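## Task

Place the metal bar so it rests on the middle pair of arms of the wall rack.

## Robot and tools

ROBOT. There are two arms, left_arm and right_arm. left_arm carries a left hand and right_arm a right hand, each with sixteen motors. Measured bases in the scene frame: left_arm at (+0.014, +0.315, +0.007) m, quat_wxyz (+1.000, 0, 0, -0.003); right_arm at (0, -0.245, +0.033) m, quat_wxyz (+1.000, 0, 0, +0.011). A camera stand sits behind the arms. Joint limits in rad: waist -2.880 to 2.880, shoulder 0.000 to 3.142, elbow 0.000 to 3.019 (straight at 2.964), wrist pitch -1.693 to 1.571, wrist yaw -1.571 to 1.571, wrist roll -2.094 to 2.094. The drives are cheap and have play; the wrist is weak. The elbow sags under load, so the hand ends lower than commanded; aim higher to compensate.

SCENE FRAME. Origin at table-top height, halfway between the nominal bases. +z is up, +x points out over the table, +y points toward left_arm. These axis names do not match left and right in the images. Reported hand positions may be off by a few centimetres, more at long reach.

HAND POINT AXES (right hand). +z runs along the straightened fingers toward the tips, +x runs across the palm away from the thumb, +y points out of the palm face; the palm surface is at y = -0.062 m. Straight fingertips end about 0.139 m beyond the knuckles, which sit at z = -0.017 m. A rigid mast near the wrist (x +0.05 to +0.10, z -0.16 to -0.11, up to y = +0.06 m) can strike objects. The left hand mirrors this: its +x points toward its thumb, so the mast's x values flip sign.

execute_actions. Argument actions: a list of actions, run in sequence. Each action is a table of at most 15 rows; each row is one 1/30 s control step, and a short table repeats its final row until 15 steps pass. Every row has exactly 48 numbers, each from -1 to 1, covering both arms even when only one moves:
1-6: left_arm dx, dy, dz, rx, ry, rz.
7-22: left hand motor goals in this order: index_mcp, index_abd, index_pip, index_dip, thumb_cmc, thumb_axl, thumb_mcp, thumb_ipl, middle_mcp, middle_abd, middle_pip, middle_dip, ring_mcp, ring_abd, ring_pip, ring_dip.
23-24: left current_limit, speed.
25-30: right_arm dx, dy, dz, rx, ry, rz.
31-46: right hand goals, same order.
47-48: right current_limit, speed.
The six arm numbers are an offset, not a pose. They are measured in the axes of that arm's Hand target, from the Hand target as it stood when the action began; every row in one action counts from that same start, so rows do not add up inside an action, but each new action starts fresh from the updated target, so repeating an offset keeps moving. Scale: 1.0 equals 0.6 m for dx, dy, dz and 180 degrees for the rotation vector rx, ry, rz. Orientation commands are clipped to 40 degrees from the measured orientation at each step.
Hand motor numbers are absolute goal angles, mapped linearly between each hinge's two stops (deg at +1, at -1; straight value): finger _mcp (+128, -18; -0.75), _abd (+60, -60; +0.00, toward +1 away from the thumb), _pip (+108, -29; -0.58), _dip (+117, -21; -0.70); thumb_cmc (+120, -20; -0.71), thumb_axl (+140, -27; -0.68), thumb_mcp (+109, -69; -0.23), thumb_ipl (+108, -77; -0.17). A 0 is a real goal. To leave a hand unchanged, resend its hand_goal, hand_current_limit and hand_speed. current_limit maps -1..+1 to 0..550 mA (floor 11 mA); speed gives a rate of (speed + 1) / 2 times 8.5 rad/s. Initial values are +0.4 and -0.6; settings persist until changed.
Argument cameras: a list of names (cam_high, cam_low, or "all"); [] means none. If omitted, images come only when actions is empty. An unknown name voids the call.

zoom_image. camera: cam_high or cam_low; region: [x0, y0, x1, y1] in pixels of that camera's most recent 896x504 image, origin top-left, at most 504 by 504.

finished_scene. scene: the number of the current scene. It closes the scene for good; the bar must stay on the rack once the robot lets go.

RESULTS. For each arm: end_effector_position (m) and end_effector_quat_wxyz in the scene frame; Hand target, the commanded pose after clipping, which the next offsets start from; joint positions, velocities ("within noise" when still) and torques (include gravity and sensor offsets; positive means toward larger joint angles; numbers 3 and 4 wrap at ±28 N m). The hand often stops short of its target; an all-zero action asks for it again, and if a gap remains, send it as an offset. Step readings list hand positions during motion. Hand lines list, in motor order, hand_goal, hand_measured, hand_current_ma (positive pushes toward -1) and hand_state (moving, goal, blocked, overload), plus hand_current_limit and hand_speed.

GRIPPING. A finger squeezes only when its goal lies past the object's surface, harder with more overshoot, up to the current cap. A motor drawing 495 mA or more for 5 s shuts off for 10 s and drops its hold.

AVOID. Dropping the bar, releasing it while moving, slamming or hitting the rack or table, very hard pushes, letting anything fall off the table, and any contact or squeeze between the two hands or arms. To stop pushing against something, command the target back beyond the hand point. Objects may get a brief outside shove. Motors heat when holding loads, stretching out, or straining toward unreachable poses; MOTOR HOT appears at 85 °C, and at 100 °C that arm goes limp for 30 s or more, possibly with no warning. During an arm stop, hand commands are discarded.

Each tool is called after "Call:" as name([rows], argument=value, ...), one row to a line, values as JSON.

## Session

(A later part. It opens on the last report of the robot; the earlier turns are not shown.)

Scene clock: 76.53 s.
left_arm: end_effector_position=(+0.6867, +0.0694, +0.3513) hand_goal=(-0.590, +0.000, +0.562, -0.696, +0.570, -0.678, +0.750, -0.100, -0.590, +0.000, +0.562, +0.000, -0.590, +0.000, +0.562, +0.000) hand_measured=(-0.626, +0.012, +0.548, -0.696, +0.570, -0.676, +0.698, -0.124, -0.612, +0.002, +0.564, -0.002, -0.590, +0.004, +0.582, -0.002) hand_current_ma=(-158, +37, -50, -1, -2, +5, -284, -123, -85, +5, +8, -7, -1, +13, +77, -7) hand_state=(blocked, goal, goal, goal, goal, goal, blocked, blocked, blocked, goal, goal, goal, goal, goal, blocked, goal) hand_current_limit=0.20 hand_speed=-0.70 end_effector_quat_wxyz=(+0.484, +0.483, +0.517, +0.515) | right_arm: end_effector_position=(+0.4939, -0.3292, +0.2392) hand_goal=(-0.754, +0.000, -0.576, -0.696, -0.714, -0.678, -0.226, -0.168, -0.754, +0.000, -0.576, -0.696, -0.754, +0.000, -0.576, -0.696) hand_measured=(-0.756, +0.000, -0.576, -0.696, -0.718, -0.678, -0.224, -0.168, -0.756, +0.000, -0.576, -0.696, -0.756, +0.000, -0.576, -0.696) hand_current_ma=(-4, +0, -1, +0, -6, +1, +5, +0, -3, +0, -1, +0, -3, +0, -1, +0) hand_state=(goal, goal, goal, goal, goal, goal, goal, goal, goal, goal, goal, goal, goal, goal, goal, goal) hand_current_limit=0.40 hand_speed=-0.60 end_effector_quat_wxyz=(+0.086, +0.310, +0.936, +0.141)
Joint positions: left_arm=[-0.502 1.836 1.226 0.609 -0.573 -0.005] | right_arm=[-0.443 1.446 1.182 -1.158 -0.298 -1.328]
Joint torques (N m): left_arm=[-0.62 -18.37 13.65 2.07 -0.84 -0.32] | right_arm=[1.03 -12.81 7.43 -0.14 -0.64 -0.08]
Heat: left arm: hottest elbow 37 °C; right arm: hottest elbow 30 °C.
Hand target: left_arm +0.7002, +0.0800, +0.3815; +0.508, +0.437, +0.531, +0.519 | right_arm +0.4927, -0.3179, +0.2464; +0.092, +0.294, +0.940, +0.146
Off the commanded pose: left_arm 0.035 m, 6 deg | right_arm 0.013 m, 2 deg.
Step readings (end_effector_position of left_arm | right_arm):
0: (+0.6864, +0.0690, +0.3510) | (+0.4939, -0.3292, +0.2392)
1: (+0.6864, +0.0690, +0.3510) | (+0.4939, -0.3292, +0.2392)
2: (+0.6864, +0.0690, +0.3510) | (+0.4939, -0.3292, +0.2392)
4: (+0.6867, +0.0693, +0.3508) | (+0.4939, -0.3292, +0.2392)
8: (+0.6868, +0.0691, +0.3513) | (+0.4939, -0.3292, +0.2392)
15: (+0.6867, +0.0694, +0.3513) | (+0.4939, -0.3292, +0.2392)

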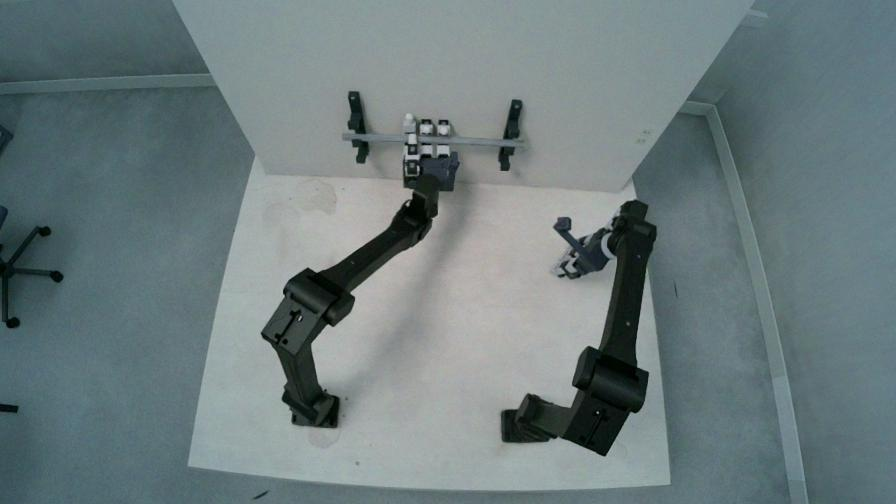

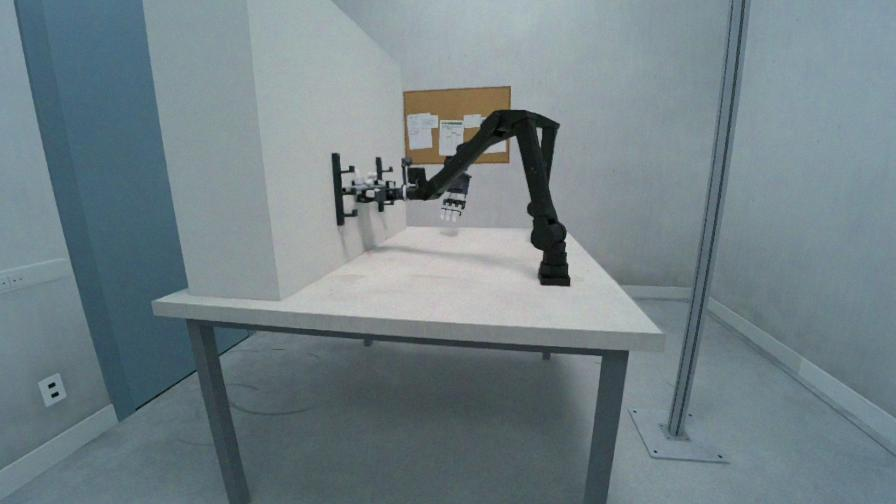

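Call:
execute_actions([
  [[0,0.01,0,0,0.0,-0.008,-0.589,0,0.562,-0.696,0.571,-0.678,0.75,-0.1,-0.589,0,0.562,0.0,-0.589,0,0.562,0.0,0.2,-0.7,0,0,0,0,0,0,-0.754,0,-0.576,-0.696,-0.714,-0.678,-0.226,-0.168,-0.754,0,-0.576,-0.696,-0.754,0,-0.576,-0.696,0.4,-0.6],[0.001,0.02,0.005,0,0.0,-0.017,-0.589,0,0.562,-0.696,0.571,-0.678,0.75,-0.1,-0.589,0,0.562,0.0,-0.589,0,0.562,0.0,0.2,-0.7,0,0,0,0,0,0,-0.754,0,-0.576,-0.696,-0.714,-0.678,-0.226,-0.168,-0.754,0,-0.576,-0.696,-0.754,0,-0.576,-0.696,0.4,-0.6]],
], cameras=["all"])

Call:
zoom_image(camera="cam_low", region=[325, 145, 415, 235])

Call:
zoom_image(camera="cam_high", region=[480, 90, 560, 180])

Call:
zoom_image(camera="cam_high", region=[320, 85, 400, 175])

Scene clock: 77.60 s.
left_arm: end_effector_position=(+0.6875, +0.0693, +0.3506) hand_goal=(-0.590, +0.000, +0.562, -0.696, +0.570, -0.678, +0.750, -0.100, -0.590, +0.000, +0.562, +0.000, -0.590, +0.000, +0.562, +0.000) hand_measured=(-0.626, +0.012, +0.544, -0.696, +0.570, -0.678, +0.698, -0.126, -0.604, +0.002, +0.564, -0.002, -0.590, +0.012, +0.600, -0.002) hand_current_ma=(-157, +37, -63, -1, -2, +2, -284, -142, -54, +5, +8, -7, -2, +34, +148, -7) hand_state=(blocked, goal, goal, goal, goal, goal, blocked, blocked, goal, goal, goal, goal, goal, goal, blocked, goal) hand_current_limit=0.20 hand_speed=-0.70 end_effector_quat_wxyz=(+0.484, +0.480, +0.524, +0.511) | right_arm: end_effector_position=(+0.4939, -0.3292, +0.2392) hand_goal=(-0.754, +0.000, -0.576, -0.696, -0.714, -0.678, -0.226, -0.168, -0.754, +0.000, -0.576, -0.696, -0.754, +0.000, -0.576, -0.696) hand_measured=(-0.756, +0.000, -0.576, -0.696, -0.718, -0.678, -0.224, -0.168, -0.756, +0.000, -0.576, -0.696, -0.756, +0.000, -0.576, -0.696) hand_current_ma=(-4, +0, -1, +0, -6, +1, +5, +0, -3, +0, -1, +0, -3, +0, -1, +0) hand_state=(goal, goal, goal, goal, goal, goal, goal, goal, goal, goal, goal, goal, goal, goal, goal, goal) hand_current_limit=0.40 hand_speed=-0.60 end_effector_quat_wxyz=(+0.086, +0.310, +0.936, +0.141)
Joint positions: left_arm=[-0.505 1.836 1.232 0.592 -0.582 -0.023] | right_arm=[-0.443 1.446 1.182 -1.158 -0.298 -1.328]
Joint torques (N m): left_arm=[-0.56 -19.66 14.71 1.5 -0.46 -0.59] | right_arm=[0.97 -13.45 7.38 -0.14 -0.65 -0.09]
Heat: left arm: hottest elbow 37 °C; right arm: hottest elbow 30 °C.
Hand target: left_arm +0.7024, +0.0819, +0.3936; +0.522, +0.422, +0.542, +0.505 | right_arm +0.4927, -0.3179, +0.2464; +0.092, +0.294, +0.940, +0.146
Off the commanded pose: left_arm 0.047 m, 8 deg | right_arm 0.013 m, 2 deg.
Step readings (end_effector_position of left_arm | right_arm):
0: (+0.6867, +0.0694, +0.3513) | (+0.4939, -0.3292, +0.2392)
1: (+0.6867, +0.0694, +0.3513) | (+0.4939, -0.3292, +0.2392)
2: (+0.6867, +0.0695, +0.3513) | (+0.4939, -0.3292, +0.2392)
4: (+0.6867, +0.0686, +0.3514) | (+0.4939, -0.3292, +0.2392)
8: (+0.6870, +0.0685, +0.3512) | (+0.4939, -0.3292, +0.2392)
15: (+0.6874, +0.0690, +0.3509) | (+0.4939, -0.3292, +0.2392)

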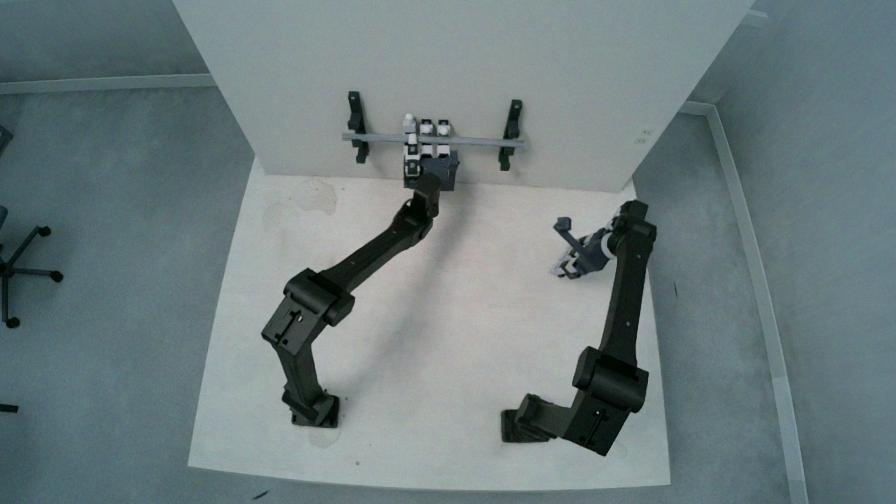

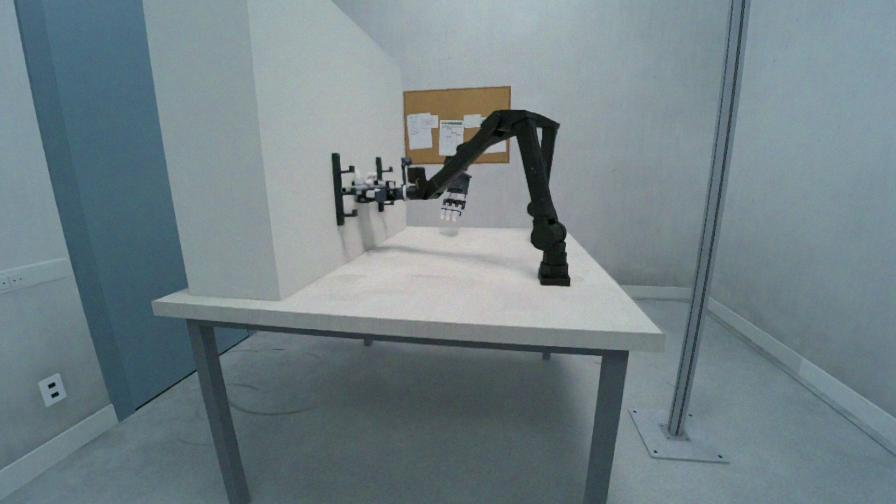

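Scaled by 5.600.

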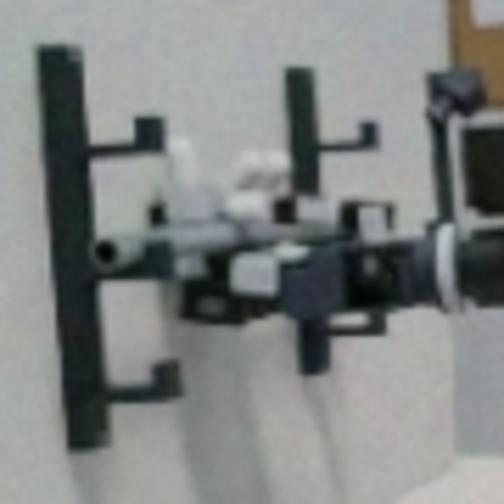

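Scaled by 5.600.

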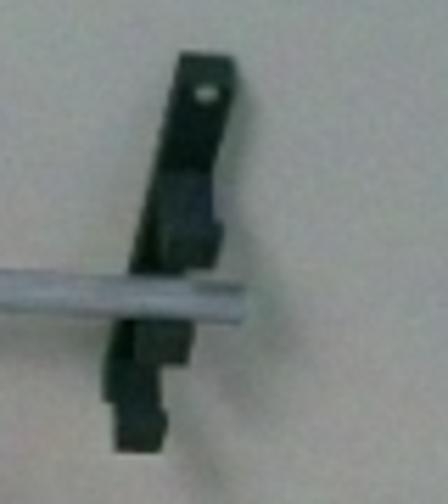

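Scaled by 5.600.

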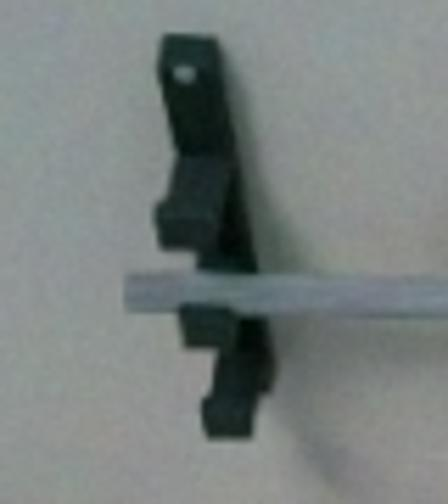

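Call:
zoom_image(camera="cam_high", region=[494, 125, 530, 161])

Call:
zoom_image(camera="cam_high", region=[338, 118, 374, 154])

Call:
zoom_image(camera="cam_high", region=[395, 105, 465, 175])

Scaled by 14.000.

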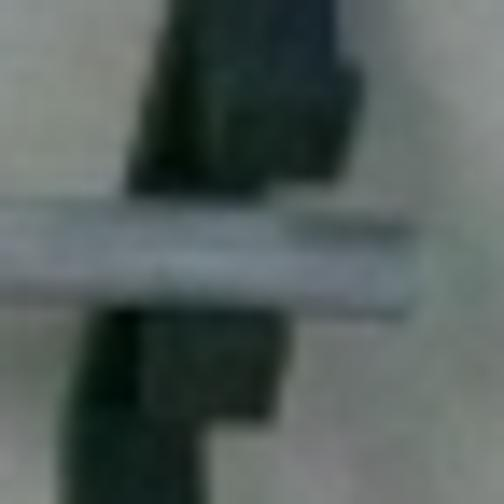

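Scaled by 14.000.

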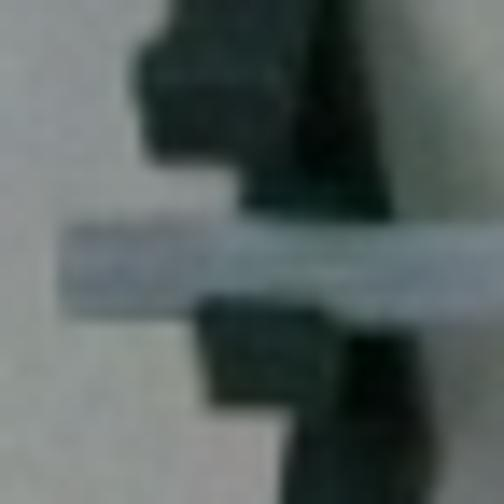

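Scaled by 7.200.

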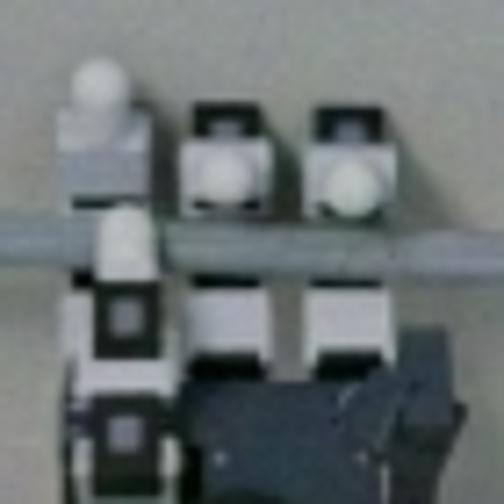

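Call:
execute_actions([
  [[-0.001,-0.012,-0.006,0,0.0,0.012,-0.589,0,0.562,-0.696,0.571,-0.678,0.75,-0.1,-0.589,0,0.562,0.0,-0.589,0,0.562,0.0,0.2,-0.7,0,0,0,0,0,0,-0.754,0,-0.576,-0.696,-0.714,-0.678,-0.226,-0.168,-0.754,0,-0.576,-0.696,-0.754,0,-0.576,-0.696,0.4,-0.6],[-0.001,-0.03,-0.012,0,0.0,0.027,-0.589,0,0.562,-0.696,0.571,-0.678,0.75,-0.1,-0.589,0,0.562,0.0,-0.589,0,0.562,0.0,0.2,-0.7,0,0,0,0,0,0,-0.754,0,-0.576,-0.696,-0.714,-0.678,-0.226,-0.168,-0.754,0,-0.576,-0.696,-0.754,0,-0.576,-0.696,0.4,-0.6]],
], cameras=["all"])

Call:
zoom_image(camera="cam_low", region=[325, 145, 415, 235])

Call:
zoom_image(camera="cam_high", region=[494, 125, 530, 161])

Call:
zoom_image(camera="cam_high", region=[338, 118, 374, 154])

Scene clock: 80.47 s.
left_arm: end_effector_position=(+0.6874, +0.0692, +0.3508) hand_goal=(-0.590, +0.000, +0.562, -0.696, +0.570, -0.678, +0.750, -0.100, -0.590, +0.000, +0.562, +0.000, -0.590, +0.000, +0.562, +0.000) hand_measured=(-0.630, +0.012, +0.544, -0.696, +0.570, -0.678, +0.698, -0.126, -0.604, +0.002, +0.564, -0.002, -0.588, +0.012, +0.600, -0.002) hand_current_ma=(-170, +37, -66, -1, -2, +0, -284, -142, -54, +5, +8, -7, +9, +34, +149, -7) hand_state=(blocked, goal, goal, goal, goal, goal, blocked, blocked, goal, goal, goal, goal, goal, goal, blocked, goal) hand_current_limit=0.20 hand_speed=-0.70 end_effector_quat_wxyz=(+0.481, +0.481, +0.523, +0.514) | right_arm: end_effector_position=(+0.4939, -0.3292, +0.2392) hand_goal=(-0.754, +0.000, -0.576, -0.696, -0.714, -0.678, -0.226, -0.168, -0.754, +0.000, -0.576, -0.696, -0.754, +0.000, -0.576, -0.696) hand_measured=(-0.756, +0.000, -0.576, -0.696, -0.718, -0.678, -0.224, -0.168, -0.756, +0.000, -0.576, -0.696, -0.756, +0.000, -0.576, -0.696) hand_current_ma=(-4, +0, -1, +0, -6, +1, +5, +0, -3, +0, -1, +0, -3, +0, -1, +0) hand_state=(goal, goal, goal, goal, goal, goal, goal, goal, goal, goal, goal, goal, goal, goal, goal, goal) hand_current_limit=0.40 hand_speed=-0.60 end_effector_quat_wxyz=(+0.086, +0.310, +0.936, +0.141)
Joint positions: left_arm=[-0.505 1.836 1.232 0.592 -0.585 -0.016] | right_arm=[-0.443 1.446 1.182 -1.158 -0.298 -1.328]
Joint torques (N m): left_arm=[-0.56 -18.43 11.96 3.32 -0.5 0.07] | right_arm=[1.32 -13.04 7.38 -0.12 -0.65 -0.08]
Heat: left arm: hottest elbow 37 °C; right arm: hottest elbow 30 °C.
Hand target: left_arm +0.6965, +0.0781, +0.3754; +0.500, +0.445, +0.524, +0.527 | right_arm +0.4927, -0.3179, +0.2464; +0.092, +0.294, +0.940, +0.146
Off the commanded pose: left_arm 0.028 m, 5 deg | right_arm 0.013 m, 2 deg.
Step readings (end_effector_position of left_arm | right_arm):
0: (+0.6875, +0.0693, +0.3506) | (+0.4939, -0.3292, +0.2392)
1: (+0.6875, +0.0693, +0.3506) | (+0.4939, -0.3292, +0.2392)
2: (+0.6875, +0.0693, +0.3506) | (+0.4939, -0.3292, +0.2392)
4: (+0.6875, +0.0692, +0.3506) | (+0.4939, -0.3292, +0.2392)
8: (+0.6875, +0.0692, +0.3507) | (+0.4939, -0.3292, +0.2392)
15: (+0.6874, +0.0693, +0.3507) | (+0.4939, -0.3292, +0.2392)

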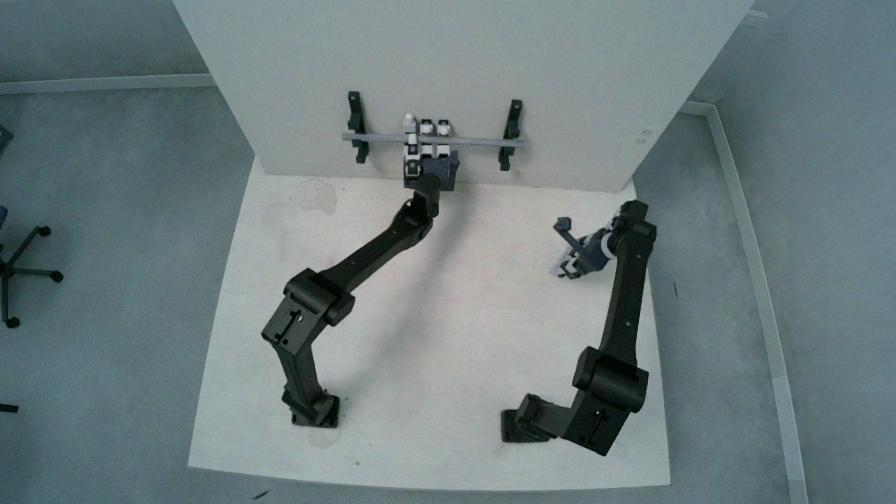

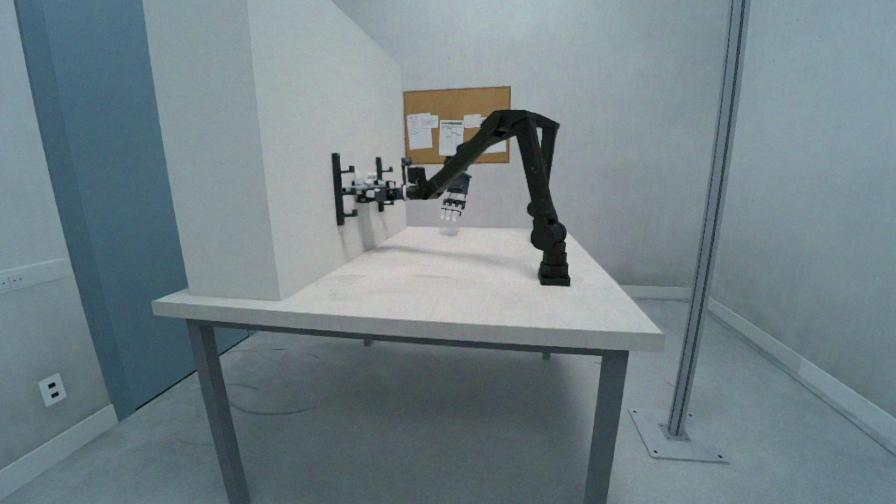

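Scaled by 5.600.

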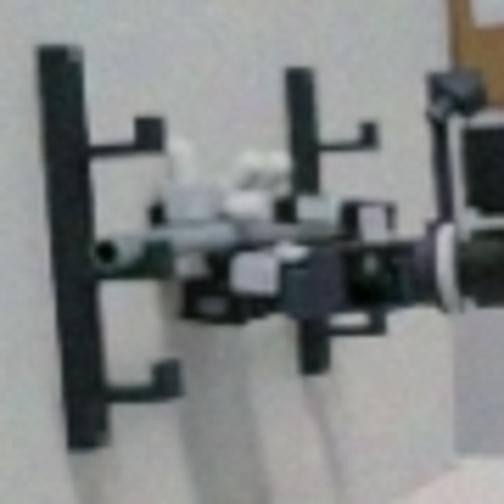

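Scaled by 14.000.

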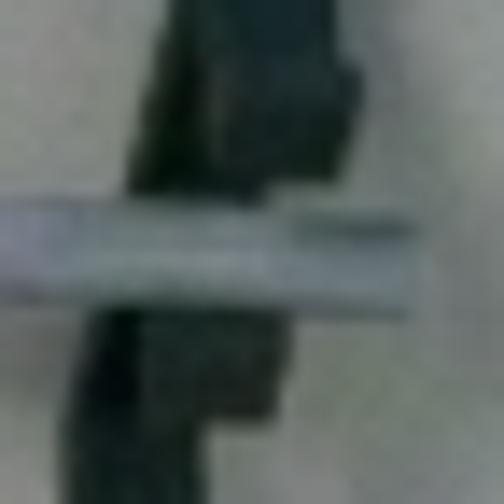

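Scaled by 14.000.

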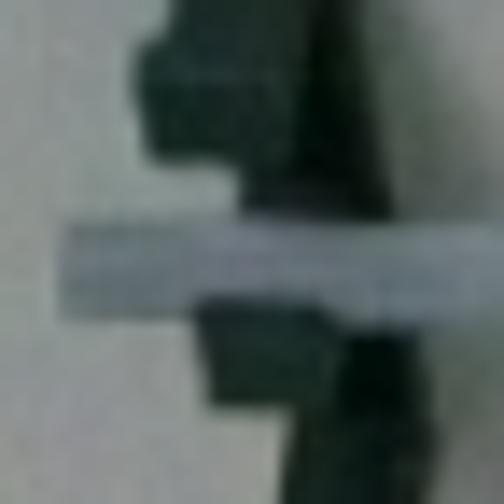

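Call:
execute_actions([
  [[0,0,0,0,0,0,-0.589,0,0.562,-0.696,0.571,-0.678,0.5,-0.1,-0.589,0,0.562,0.0,-0.589,0,0.562,0.0,0.2,-0.7,0,0,0,0,0,0,-0.754,0,-0.576,-0.696,-0.714,-0.678,-0.226,-0.168,-0.754,0,-0.576,-0.696,-0.754,0,-0.576,-0.696,0.4,-0.6],[0,0,0,0,0,0,-0.589,0,0.562,-0.696,0.571,-0.678,0.1,-0.168,-0.589,0,0.562,0.0,-0.589,0,0.562,0.0,0.2,-0.7,0,0,0,0,0,0,-0.754,0,-0.576,-0.696,-0.714,-0.678,-0.226,-0.168,-0.754,0,-0.576,-0.696,-0.754,0,-0.576,-0.696,0.4,-0.6]],
], cameras=["all"])

Call:
zoom_image(camera="cam_low", region=[325, 145, 415, 235])

Call:
zoom_image(camera="cam_high", region=[494, 125, 530, 161])

Call:
zoom_image(camera="cam_high", region=[338, 118, 374, 154])

Scene clock: 82.00 s.
left_arm: end_effector_position=(+0.6874, +0.0692, +0.3508) hand_goal=(-0.590, +0.000, +0.562, -0.696, +0.570, -0.678, +0.100, -0.168, -0.590, +0.000, +0.562, +0.000, -0.590, +0.000, +0.562, +0.000) hand_measured=(-0.630, +0.012, +0.544, -0.696, +0.570, -0.678, +0.106, -0.164, -0.602, +0.002, +0.564, -0.002, -0.584, +0.012, +0.600, -0.002) hand_current_ma=(-168, +37, -66, -1, -2, +0, +26, +13, -48, +5, +8, -7, +19, +34, +149, -7) hand_state=(blocked, goal, goal, goal, goal, goal, goal, goal, goal, goal, goal, goal, goal, goal, blocked, goal) hand_current_limit=0.20 hand_speed=-0.70 end_effector_quat_wxyz=(+0.481, +0.481, +0.523, +0.514) | right_arm: end_effector_position=(+0.4939, -0.3292, +0.2392) hand_goal=(-0.754, +0.000, -0.576, -0.696, -0.714, -0.678, -0.226, -0.168, -0.754, +0.000, -0.576, -0.696, -0.754, +0.000, -0.576, -0.696) hand_measured=(-0.756, +0.000, -0.576, -0.696, -0.718, -0.678, -0.224, -0.168, -0.756, +0.000, -0.576, -0.696, -0.756, +0.000, -0.576, -0.696) hand_current_ma=(-4, +0, -1, +0, -6, +1, +5, +0, -3, +0, -1, +0, -3, +0, -1, +0) hand_state=(goal, goal, goal, goal, goal, goal, goal, goal, goal, goal, goal, goal, goal, goal, goal, goal) hand_current_limit=0.40 hand_speed=-0.60 end_effector_quat_wxyz=(+0.086, +0.310, +0.936, +0.141)
Joint positions: left_arm=[-0.505 1.836 1.232 0.592 -0.585 -0.016] | right_arm=[-0.443 1.446 1.182 -1.158 -0.298 -1.328]
Joint torques (N m): left_arm=[-0.79 -18.02 11.96 3.32 -0.48 0.07] | right_arm=[0.97 -13.33 7.46 -0.13 -0.63 -0.09]
Heat: left arm: hottest elbow 37 °C; right arm: hottest elbow 30 °C.
Hand target: left_arm +0.6965, +0.0781, +0.3754; +0.500, +0.445, +0.524, +0.527 | right_arm +0.4927, -0.3179, +0.2464; +0.092, +0.294, +0.940, +0.146
Off the commanded pose: left_arm 0.028 m, 5 deg | right_arm 0.013 m, 2 deg.
Step readings (end_effector_position of left_arm | right_arm):
0: (+0.6874, +0.0692, +0.3508) | (+0.4939, -0.3292, +0.2392)
1: (+0.6874, +0.0692, +0.3508) | (+0.4939, -0.3292, +0.2392)
2: (+0.6874, +0.0692, +0.3508) | (+0.4939, -0.3292, +0.2392)
4: (+0.6874, +0.0692, +0.3508) | (+0.4939, -0.3292, +0.2392)
8: (+0.6874, +0.0692, +0.3508) | (+0.4939, -0.3292, +0.2392)
15: (+0.6874, +0.0692, +0.3508) | (+0.4939, -0.3292, +0.2392)

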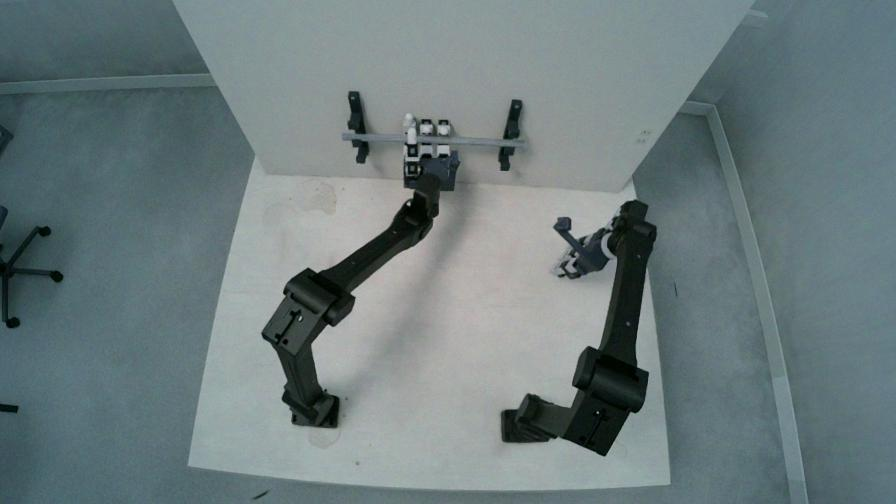

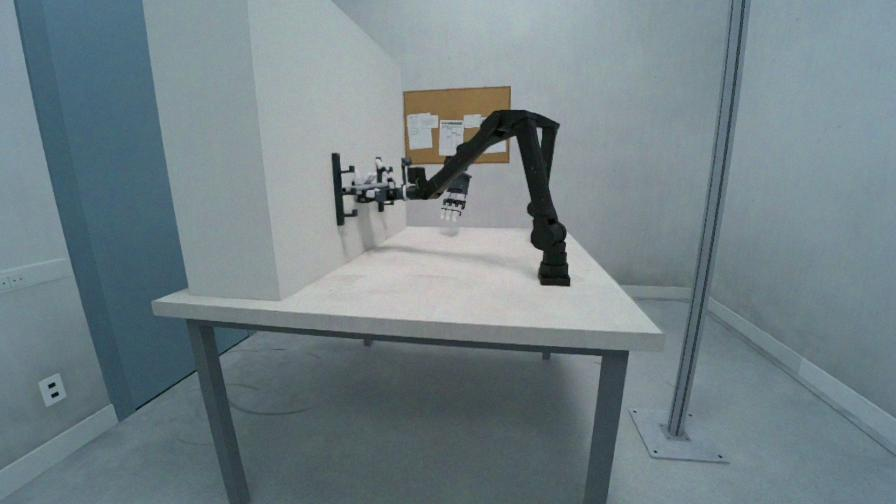

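Scaled by 5.600.

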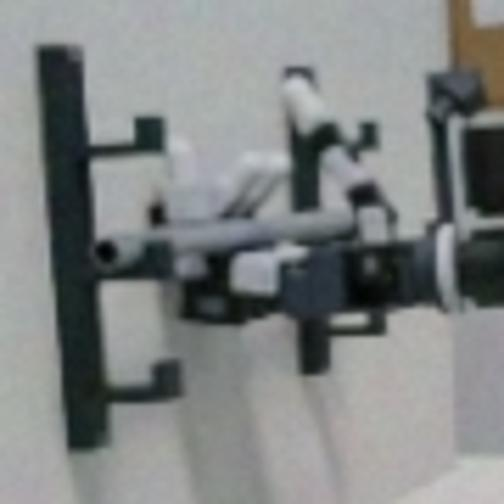

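Scaled by 14.000.

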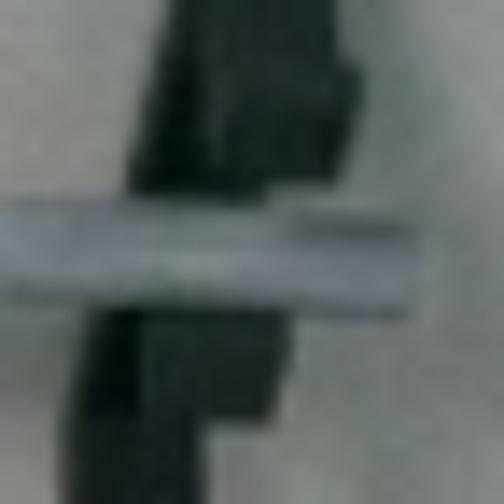

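Scaled by 14.000.

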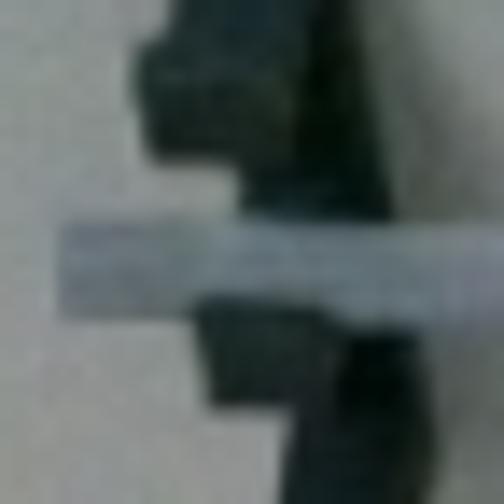

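Call:
execute_actions([
  [[0,0,0,0,0,0,-0.589,0,0.552,-0.696,0.571,-0.678,-0.226,-0.168,-0.589,0,0.562,-0.3,-0.589,0,0.562,-0.3,0.2,-0.7,0,0,0,0,0,0,-0.754,0,-0.576,-0.696,-0.714,-0.678,-0.226,-0.168,-0.754,0,-0.576,-0.696,-0.754,0,-0.576,-0.696,0.4,-0.6],[0,0,0,0,0,0,-0.589,0,0.552,-0.696,0.571,-0.678,-0.226,-0.168,-0.589,0,0.552,-0.696,-0.589,0,0.552,-0.696,0.2,-0.7,0,0,0,0,0,0,-0.754,0,-0.576,-0.696,-0.714,-0.678,-0.226,-0.168,-0.754,0,-0.576,-0.696,-0.754,0,-0.576,-0.696,0.4,-0.6]],
], cameras=["all"])

Call:
zoom_image(camera="cam_low", region=[325, 145, 415, 235])

Call:
zoom_image(camera="cam_high", region=[320, 80, 540, 200])

Scene clock: 83.40 s.
left_arm: end_effector_position=(+0.6874, +0.0692, +0.3508) hand_goal=(-0.590, +0.000, +0.552, -0.696, +0.570, -0.678, -0.226, -0.168, -0.590, +0.000, +0.552, -0.696, -0.590, +0.000, +0.552, -0.696) hand_measured=(-0.628, +0.012, +0.544, -0.696, +0.570, -0.678, -0.224, -0.166, -0.602, +0.002, +0.562, -0.694, -0.584, +0.012, +0.598, -0.694) hand_current_ma=(-167, +37, -28, -1, -2, +0, +9, +9, -42, +5, +33, +7, +22, +34, +186, +8) hand_state=(blocked, goal, goal, goal, goal, goal, goal, goal, goal, goal, goal, goal, goal, goal, blocked, goal) hand_current_limit=0.20 hand_speed=-0.70 end_effector_quat_wxyz=(+0.481, +0.481, +0.523, +0.514) | right_arm: end_effector_position=(+0.4939, -0.3292, +0.2392) hand_goal=(-0.754, +0.000, -0.576, -0.696, -0.714, -0.678, -0.226, -0.168, -0.754, +0.000, -0.576, -0.696, -0.754, +0.000, -0.576, -0.696) hand_measured=(-0.756, +0.000, -0.576, -0.696, -0.718, -0.678, -0.224, -0.168, -0.756, +0.000, -0.576, -0.696, -0.756, +0.000, -0.576, -0.696) hand_current_ma=(-4, +0, -1, +0, -6, +1, +5, +0, -3, +0, -1, +0, -3, +0, -1, +0) hand_state=(goal, goal, goal, goal, goal, goal, goal, goal, goal, goal, goal, goal, goal, goal, goal, goal) hand_current_limit=0.40 hand_speed=-0.60 end_effector_quat_wxyz=(+0.086, +0.310, +0.936, +0.141)
Joint positions: left_arm=[-0.505 1.836 1.232 0.592 -0.585 -0.016] | right_arm=[-0.443 1.446 1.182 -1.158 -0.298 -1.328]
Joint torques (N m): left_arm=[-0.56 -18.2 11.92 3.25 -0.48 0.04] | right_arm=[1.14 -13.16 7.38 -0.14 -0.64 -0.09]
Heat: left arm: hottest elbow 37 °C; right arm: hottest elbow 30 °C.
Hand target: left_arm +0.6965, +0.0781, +0.3754; +0.500, +0.445, +0.524, +0.527 | right_arm +0.4927, -0.3179, +0.2464; +0.092, +0.294, +0.940, +0.146
Off the commanded pose: left_arm 0.028 m, 5 deg | right_arm 0.013 m, 2 deg.
Step readings (end_effector_position of left_arm | right_arm):
0: (+0.6874, +0.0692, +0.3508) | (+0.4939, -0.3292, +0.2392)
1: (+0.6874, +0.0692, +0.3508) | (+0.4939, -0.3292, +0.2392)
2: (+0.6874, +0.0692, +0.3508) | (+0.4939, -0.3292, +0.2392)
4: (+0.6874, +0.0692, +0.3508) | (+0.4939, -0.3292, +0.2392)
8: (+0.6874, +0.0692, +0.3508) | (+0.4939, -0.3292, +0.2392)
15: (+0.6874, +0.0692, +0.3508) | (+0.4939, -0.3292, +0.2392)

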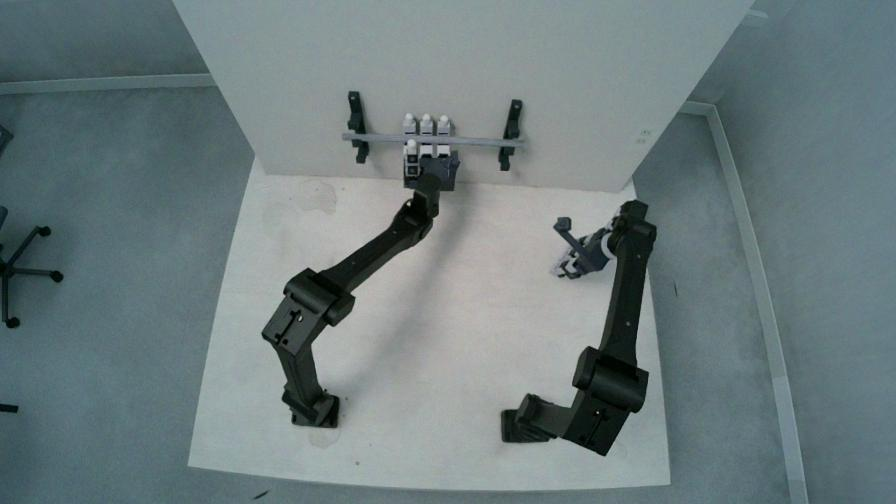

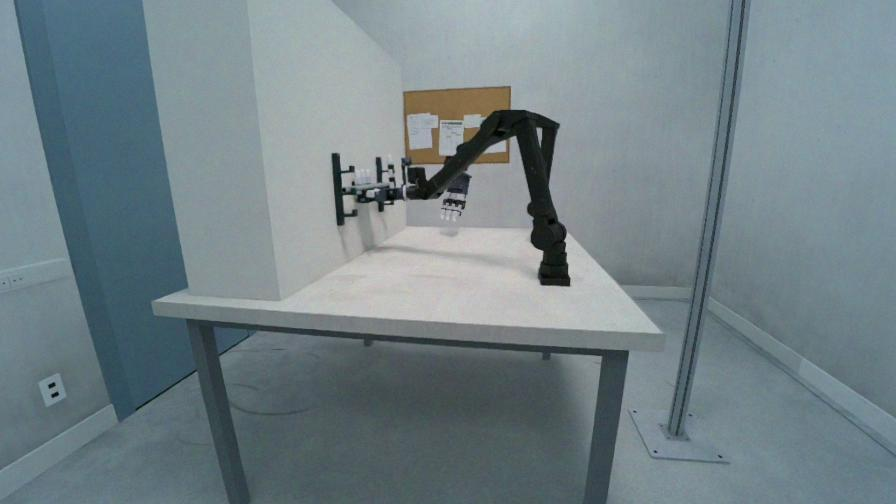

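Scaled by 5.600.

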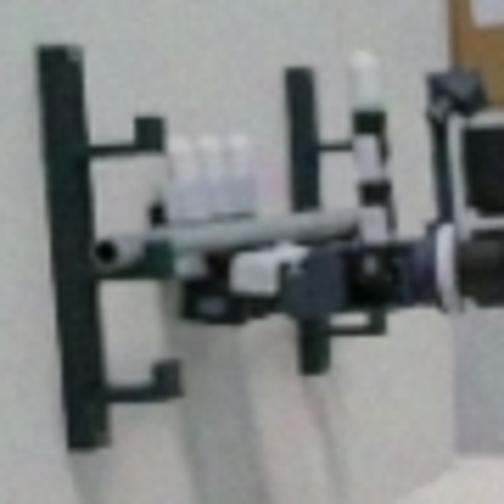

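Scaled by 2.291.

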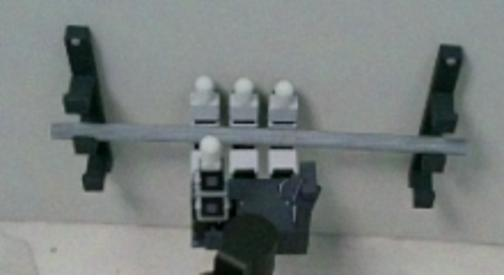

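Call:
execute_actions([
  [[0,0,0,0,-0.006,0,-0.589,0,0.552,-0.696,0.571,-0.678,-0.226,-0.168,-0.589,0,0.552,-0.696,-0.589,0,0.552,-0.696,0.2,-0.7,0,0,0,0,0,0,-0.754,0,-0.576,-0.696,-0.714,-0.678,-0.226,-0.168,-0.754,0,-0.576,-0.696,-0.754,0,-0.576,-0.696,0.4,-0.6],[0,-0.01,-0.003,0,-0.014,0.0,-0.589,0,0.552,-0.696,0.571,-0.678,-0.226,-0.168,-0.589,0,0.552,-0.696,-0.589,0,0.552,-0.696,0.2,-0.7,0,0,0,0,0,0,-0.754,0,-0.576,-0.696,-0.714,-0.678,-0.226,-0.168,-0.754,0,-0.576,-0.696,-0.754,0,-0.576,-0.696,0.4,-0.6]],
], cameras=["all"])

Call:
zoom_image(camera="cam_low", region=[325, 145, 415, 235])

Call:
zoom_image(camera="cam_high", region=[320, 80, 540, 200])

Scene clock: 84.57 s.
left_arm: end_effector_position=(+0.6879, +0.0680, +0.3515) hand_goal=(-0.590, +0.000, +0.552, -0.696, +0.570, -0.678, -0.226, -0.168, -0.590, +0.000, +0.552, -0.696, -0.590, +0.000, +0.552, -0.696) hand_measured=(-0.610, +0.002, +0.548, -0.696, +0.570, -0.678, -0.224, -0.166, -0.596, +0.002, +0.562, -0.694, -0.584, +0.002, +0.596, -0.694) hand_current_ma=(-79, +7, -12, -1, -2, +0, +9, +9, -23, +5, +33, +7, +24, +5, +179, +8) hand_state=(goal, goal, goal, goal, goal, goal, goal, goal, goal, goal, goal, goal, goal, goal, blocked, goal) hand_current_limit=0.20 hand_speed=-0.70 end_effector_quat_wxyz=(+0.489, +0.481, +0.519, +0.511) | right_arm: end_effector_position=(+0.4939, -0.3292, +0.2392) hand_goal=(-0.754, +0.000, -0.576, -0.696, -0.714, -0.678, -0.226, -0.168, -0.754, +0.000, -0.576, -0.696, -0.754, +0.000, -0.576, -0.696) hand_measured=(-0.756, +0.000, -0.576, -0.696, -0.718, -0.678, -0.224, -0.168, -0.756, +0.000, -0.576, -0.696, -0.756, +0.000, -0.576, -0.696) hand_current_ma=(-4, +0, -1, +0, -6, +1, +5, +0, -3, +0, -1, +0, -3, +0, -1, +0) hand_state=(goal, goal, goal, goal, goal, goal, goal, goal, goal, goal, goal, goal, goal, goal, goal, goal) hand_current_limit=0.40 hand_speed=-0.60 end_effector_quat_wxyz=(+0.086, +0.310, +0.936, +0.141)
Joint positions: left_arm=[-0.503 1.839 1.232 0.606 -0.57 -0.017] | right_arm=[-0.443 1.446 1.182 -1.158 -0.298 -1.328]
Joint torques (N m): left_arm=[0.26 -18.9 10.02 3.59 0.71 0.05] | right_arm=[1.2 -13.33 7.43 -0.13 -0.63 -0.08]
Heat: left arm: hottest elbow 37 °C; right arm: hottest elbow 30 °C.
Hand target: left_arm +0.6951, +0.0776, +0.3694; +0.512, +0.456, +0.513, +0.517 | right_arm +0.4927, -0.3179, +0.2464; +0.092, +0.294, +0.940, +0.146
Off the commanded pose: left_arm 0.022 m, 4 deg | right_arm 0.013 m, 2 deg.
Step readings (end_effector_position of left_arm | right_arm):
0: (+0.6874, +0.0692, +0.3508) | (+0.4939, -0.3292, +0.2392)
1: (+0.6874, +0.0692, +0.3508) | (+0.4939, -0.3292, +0.2392)
2: (+0.6874, +0.0690, +0.3511) | (+0.4939, -0.3292, +0.2392)
4: (+0.6875, +0.0686, +0.3506) | (+0.4939, -0.3292, +0.2392)
8: (+0.6880, +0.0687, +0.3508) | (+0.4939, -0.3292, +0.2392)
15: (+0.6879, +0.0683, +0.3515) | (+0.4939, -0.3292, +0.2392)

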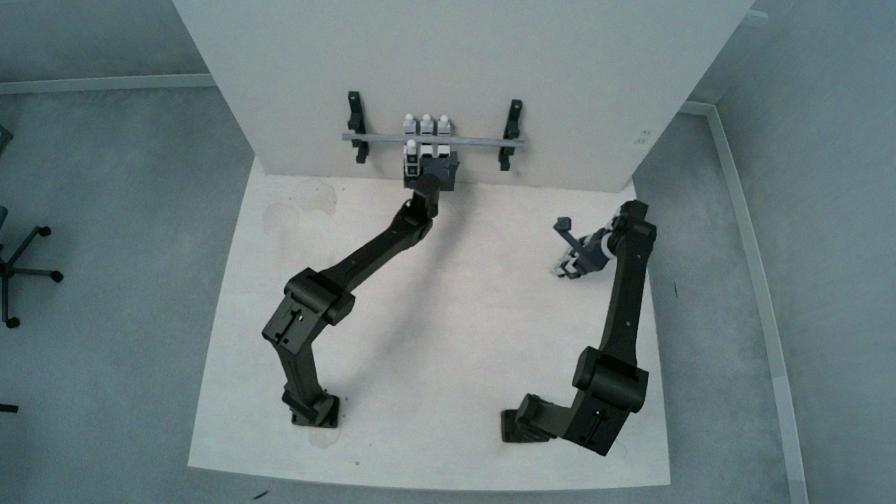

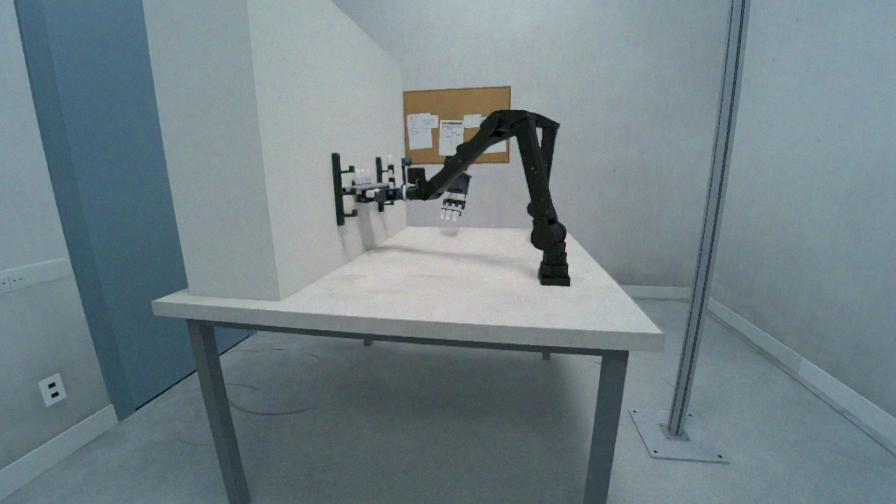

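Scaled by 5.600.

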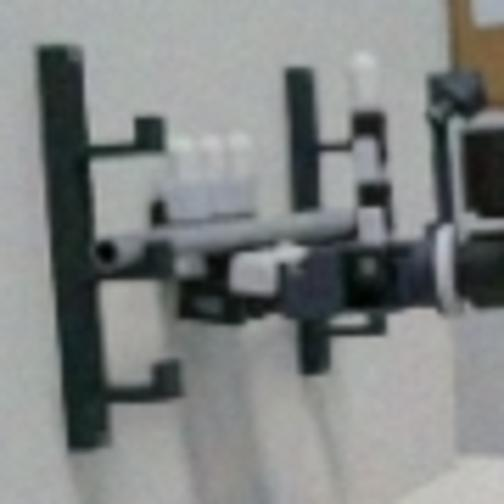

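Scaled by 2.291.

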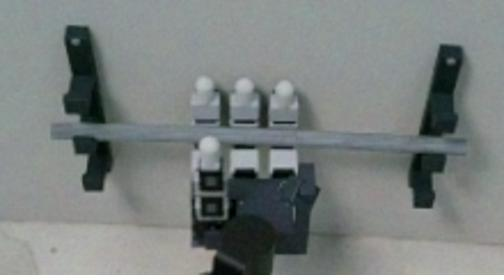

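Call:
execute_actions([
  [[0,-0.02,-0.006,0,-0.004,0,-0.589,0,0.552,-0.696,0.571,-0.678,-0.226,-0.168,-0.589,0,0.552,-0.696,-0.589,0,0.58,-0.696,0.2,-0.7,0,0,0,0,0,0,-0.754,0,-0.576,-0.696,-0.714,-0.678,-0.226,-0.168,-0.754,0,-0.576,-0.696,-0.754,0,-0.576,-0.696,0.4,-0.6],[0,-0.04,-0.012,0,-0.008,0.0,-0.589,0,0.552,-0.696,0.571,-0.678,-0.226,-0.168,-0.589,0,0.552,-0.696,-0.589,0,0.58,-0.696,0.2,-0.7,0,0,0,0,0,0,-0.754,0,-0.576,-0.696,-0.714,-0.678,-0.226,-0.168,-0.754,0,-0.576,-0.696,-0.754,0,-0.576,-0.696,0.4,-0.6]],
], cameras=["all"])

Call:
zoom_image(camera="cam_low", region=[325, 145, 415, 235])

Call:
zoom_image(camera="cam_high", region=[320, 80, 540, 200])

Scene clock: 85.63 s.
left_arm: end_effector_position=(+0.6866, +0.0686, +0.3482) hand_goal=(-0.590, +0.000, +0.552, -0.696, +0.570, -0.678, -0.226, -0.168, -0.590, +0.000, +0.552, -0.696, -0.590, +0.000, +0.580, -0.696) hand_measured=(-0.610, +0.002, +0.548, -0.696, +0.570, -0.678, -0.224, -0.166, -0.596, +0.002, +0.554, -0.694, -0.600, +0.002, +0.584, -0.694) hand_current_ma=(-78, +7, -12, -1, -2, +0, +7, +8, -22, +5, +7, +7, -38, +4, +14, +8) hand_state=(goal, goal, goal, goal, goal, goal, goal, goal, goal, goal, goal, goal, goal, goal, goal, goal) hand_current_limit=0.20 hand_speed=-0.70 end_effector_quat_wxyz=(+0.510, +0.472, +0.508, +0.508) | right_arm: end_effector_position=(+0.4939, -0.3292, +0.2392) hand_goal=(-0.754, +0.000, -0.576, -0.696, -0.714, -0.678, -0.226, -0.168, -0.754, +0.000, -0.576, -0.696, -0.754, +0.000, -0.576, -0.696) hand_measured=(-0.756, +0.000, -0.576, -0.696, -0.718, -0.678, -0.224, -0.168, -0.756, +0.000, -0.576, -0.696, -0.756, +0.000, -0.576, -0.696) hand_current_ma=(-4, +0, -1, +0, -6, +1, +5, +0, -3, +0, -1, +0, -3, +0, -1, +0) hand_state=(goal, goal, goal, goal, goal, goal, goal, goal, goal, goal, goal, goal, goal, goal, goal, goal) hand_current_limit=0.40 hand_speed=-0.60 end_effector_quat_wxyz=(+0.086, +0.310, +0.936, +0.141)
Joint positions: left_arm=[-0.497 1.857 1.22 0.681 -0.538 -0.016] | right_arm=[-0.443 1.446 1.182 -1.158 -0.298 -1.328]
Joint torques (N m): left_arm=[-0.67 -18.55 7.57 3.34 0.35 0.05] | right_arm=[1.26 -13.33 7.34 -0.14 -0.66 -0.08]
Heat: left arm: hottest elbow 37 °C; right arm: hottest elbow 30 °C.
Hand target: left_arm +0.6894, +0.0760, +0.3450; +0.518, +0.463, +0.506, +0.511 | right_arm +0.4927, -0.3179, +0.2464; +0.092, +0.294, +0.940, +0.146
Off the commanded pose: left_arm 0.009 m, 1 deg | right_arm 0.013 m, 2 deg.
Step readings (end_effector_position of left_arm | right_arm):
0: (+0.6879, +0.0680, +0.3515) | (+0.4939, -0.3292, +0.2392)
1: (+0.6879, +0.0680, +0.3515) | (+0.4939, -0.3292, +0.2392)
2: (+0.6880, +0.0677, +0.3510) | (+0.4939, -0.3292, +0.2392)
4: (+0.6875, +0.0672, +0.3500) | (+0.4939, -0.3292, +0.2392)
8: (+0.6872, +0.0687, +0.3486) | (+0.4939, -0.3292, +0.2392)
15: (+0.6864, +0.0687, +0.3489) | (+0.4939, -0.3292, +0.2392)

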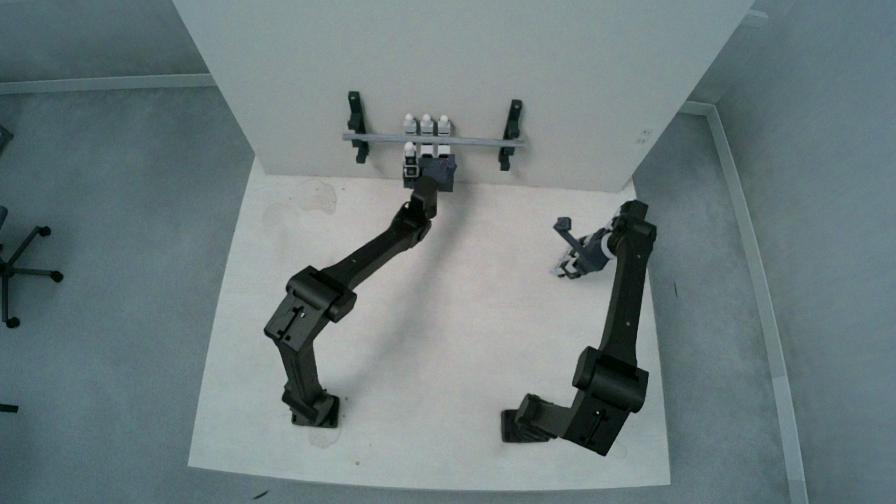

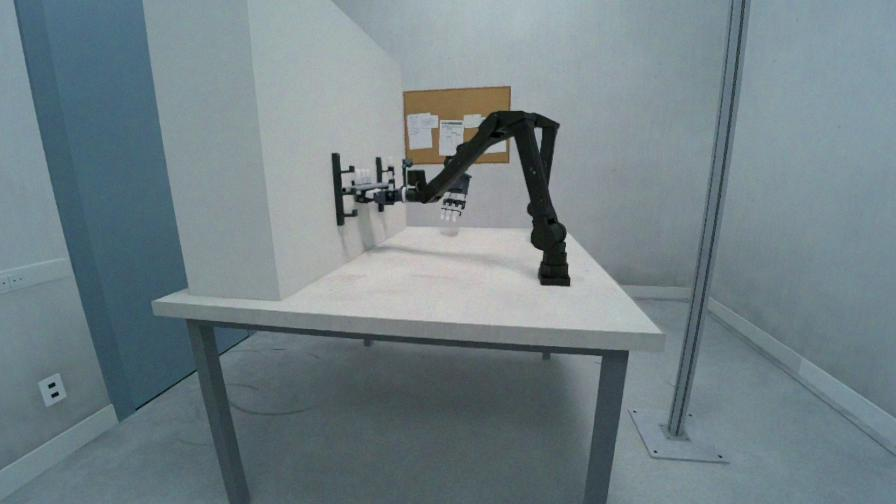

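Scaled by 5.600.

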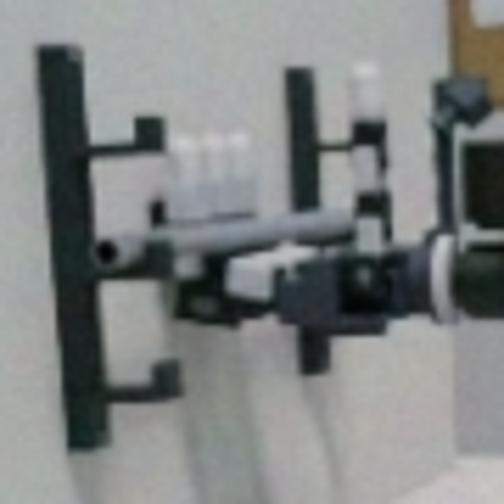

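Scaled by 2.291.

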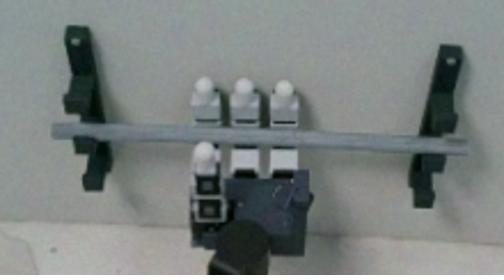

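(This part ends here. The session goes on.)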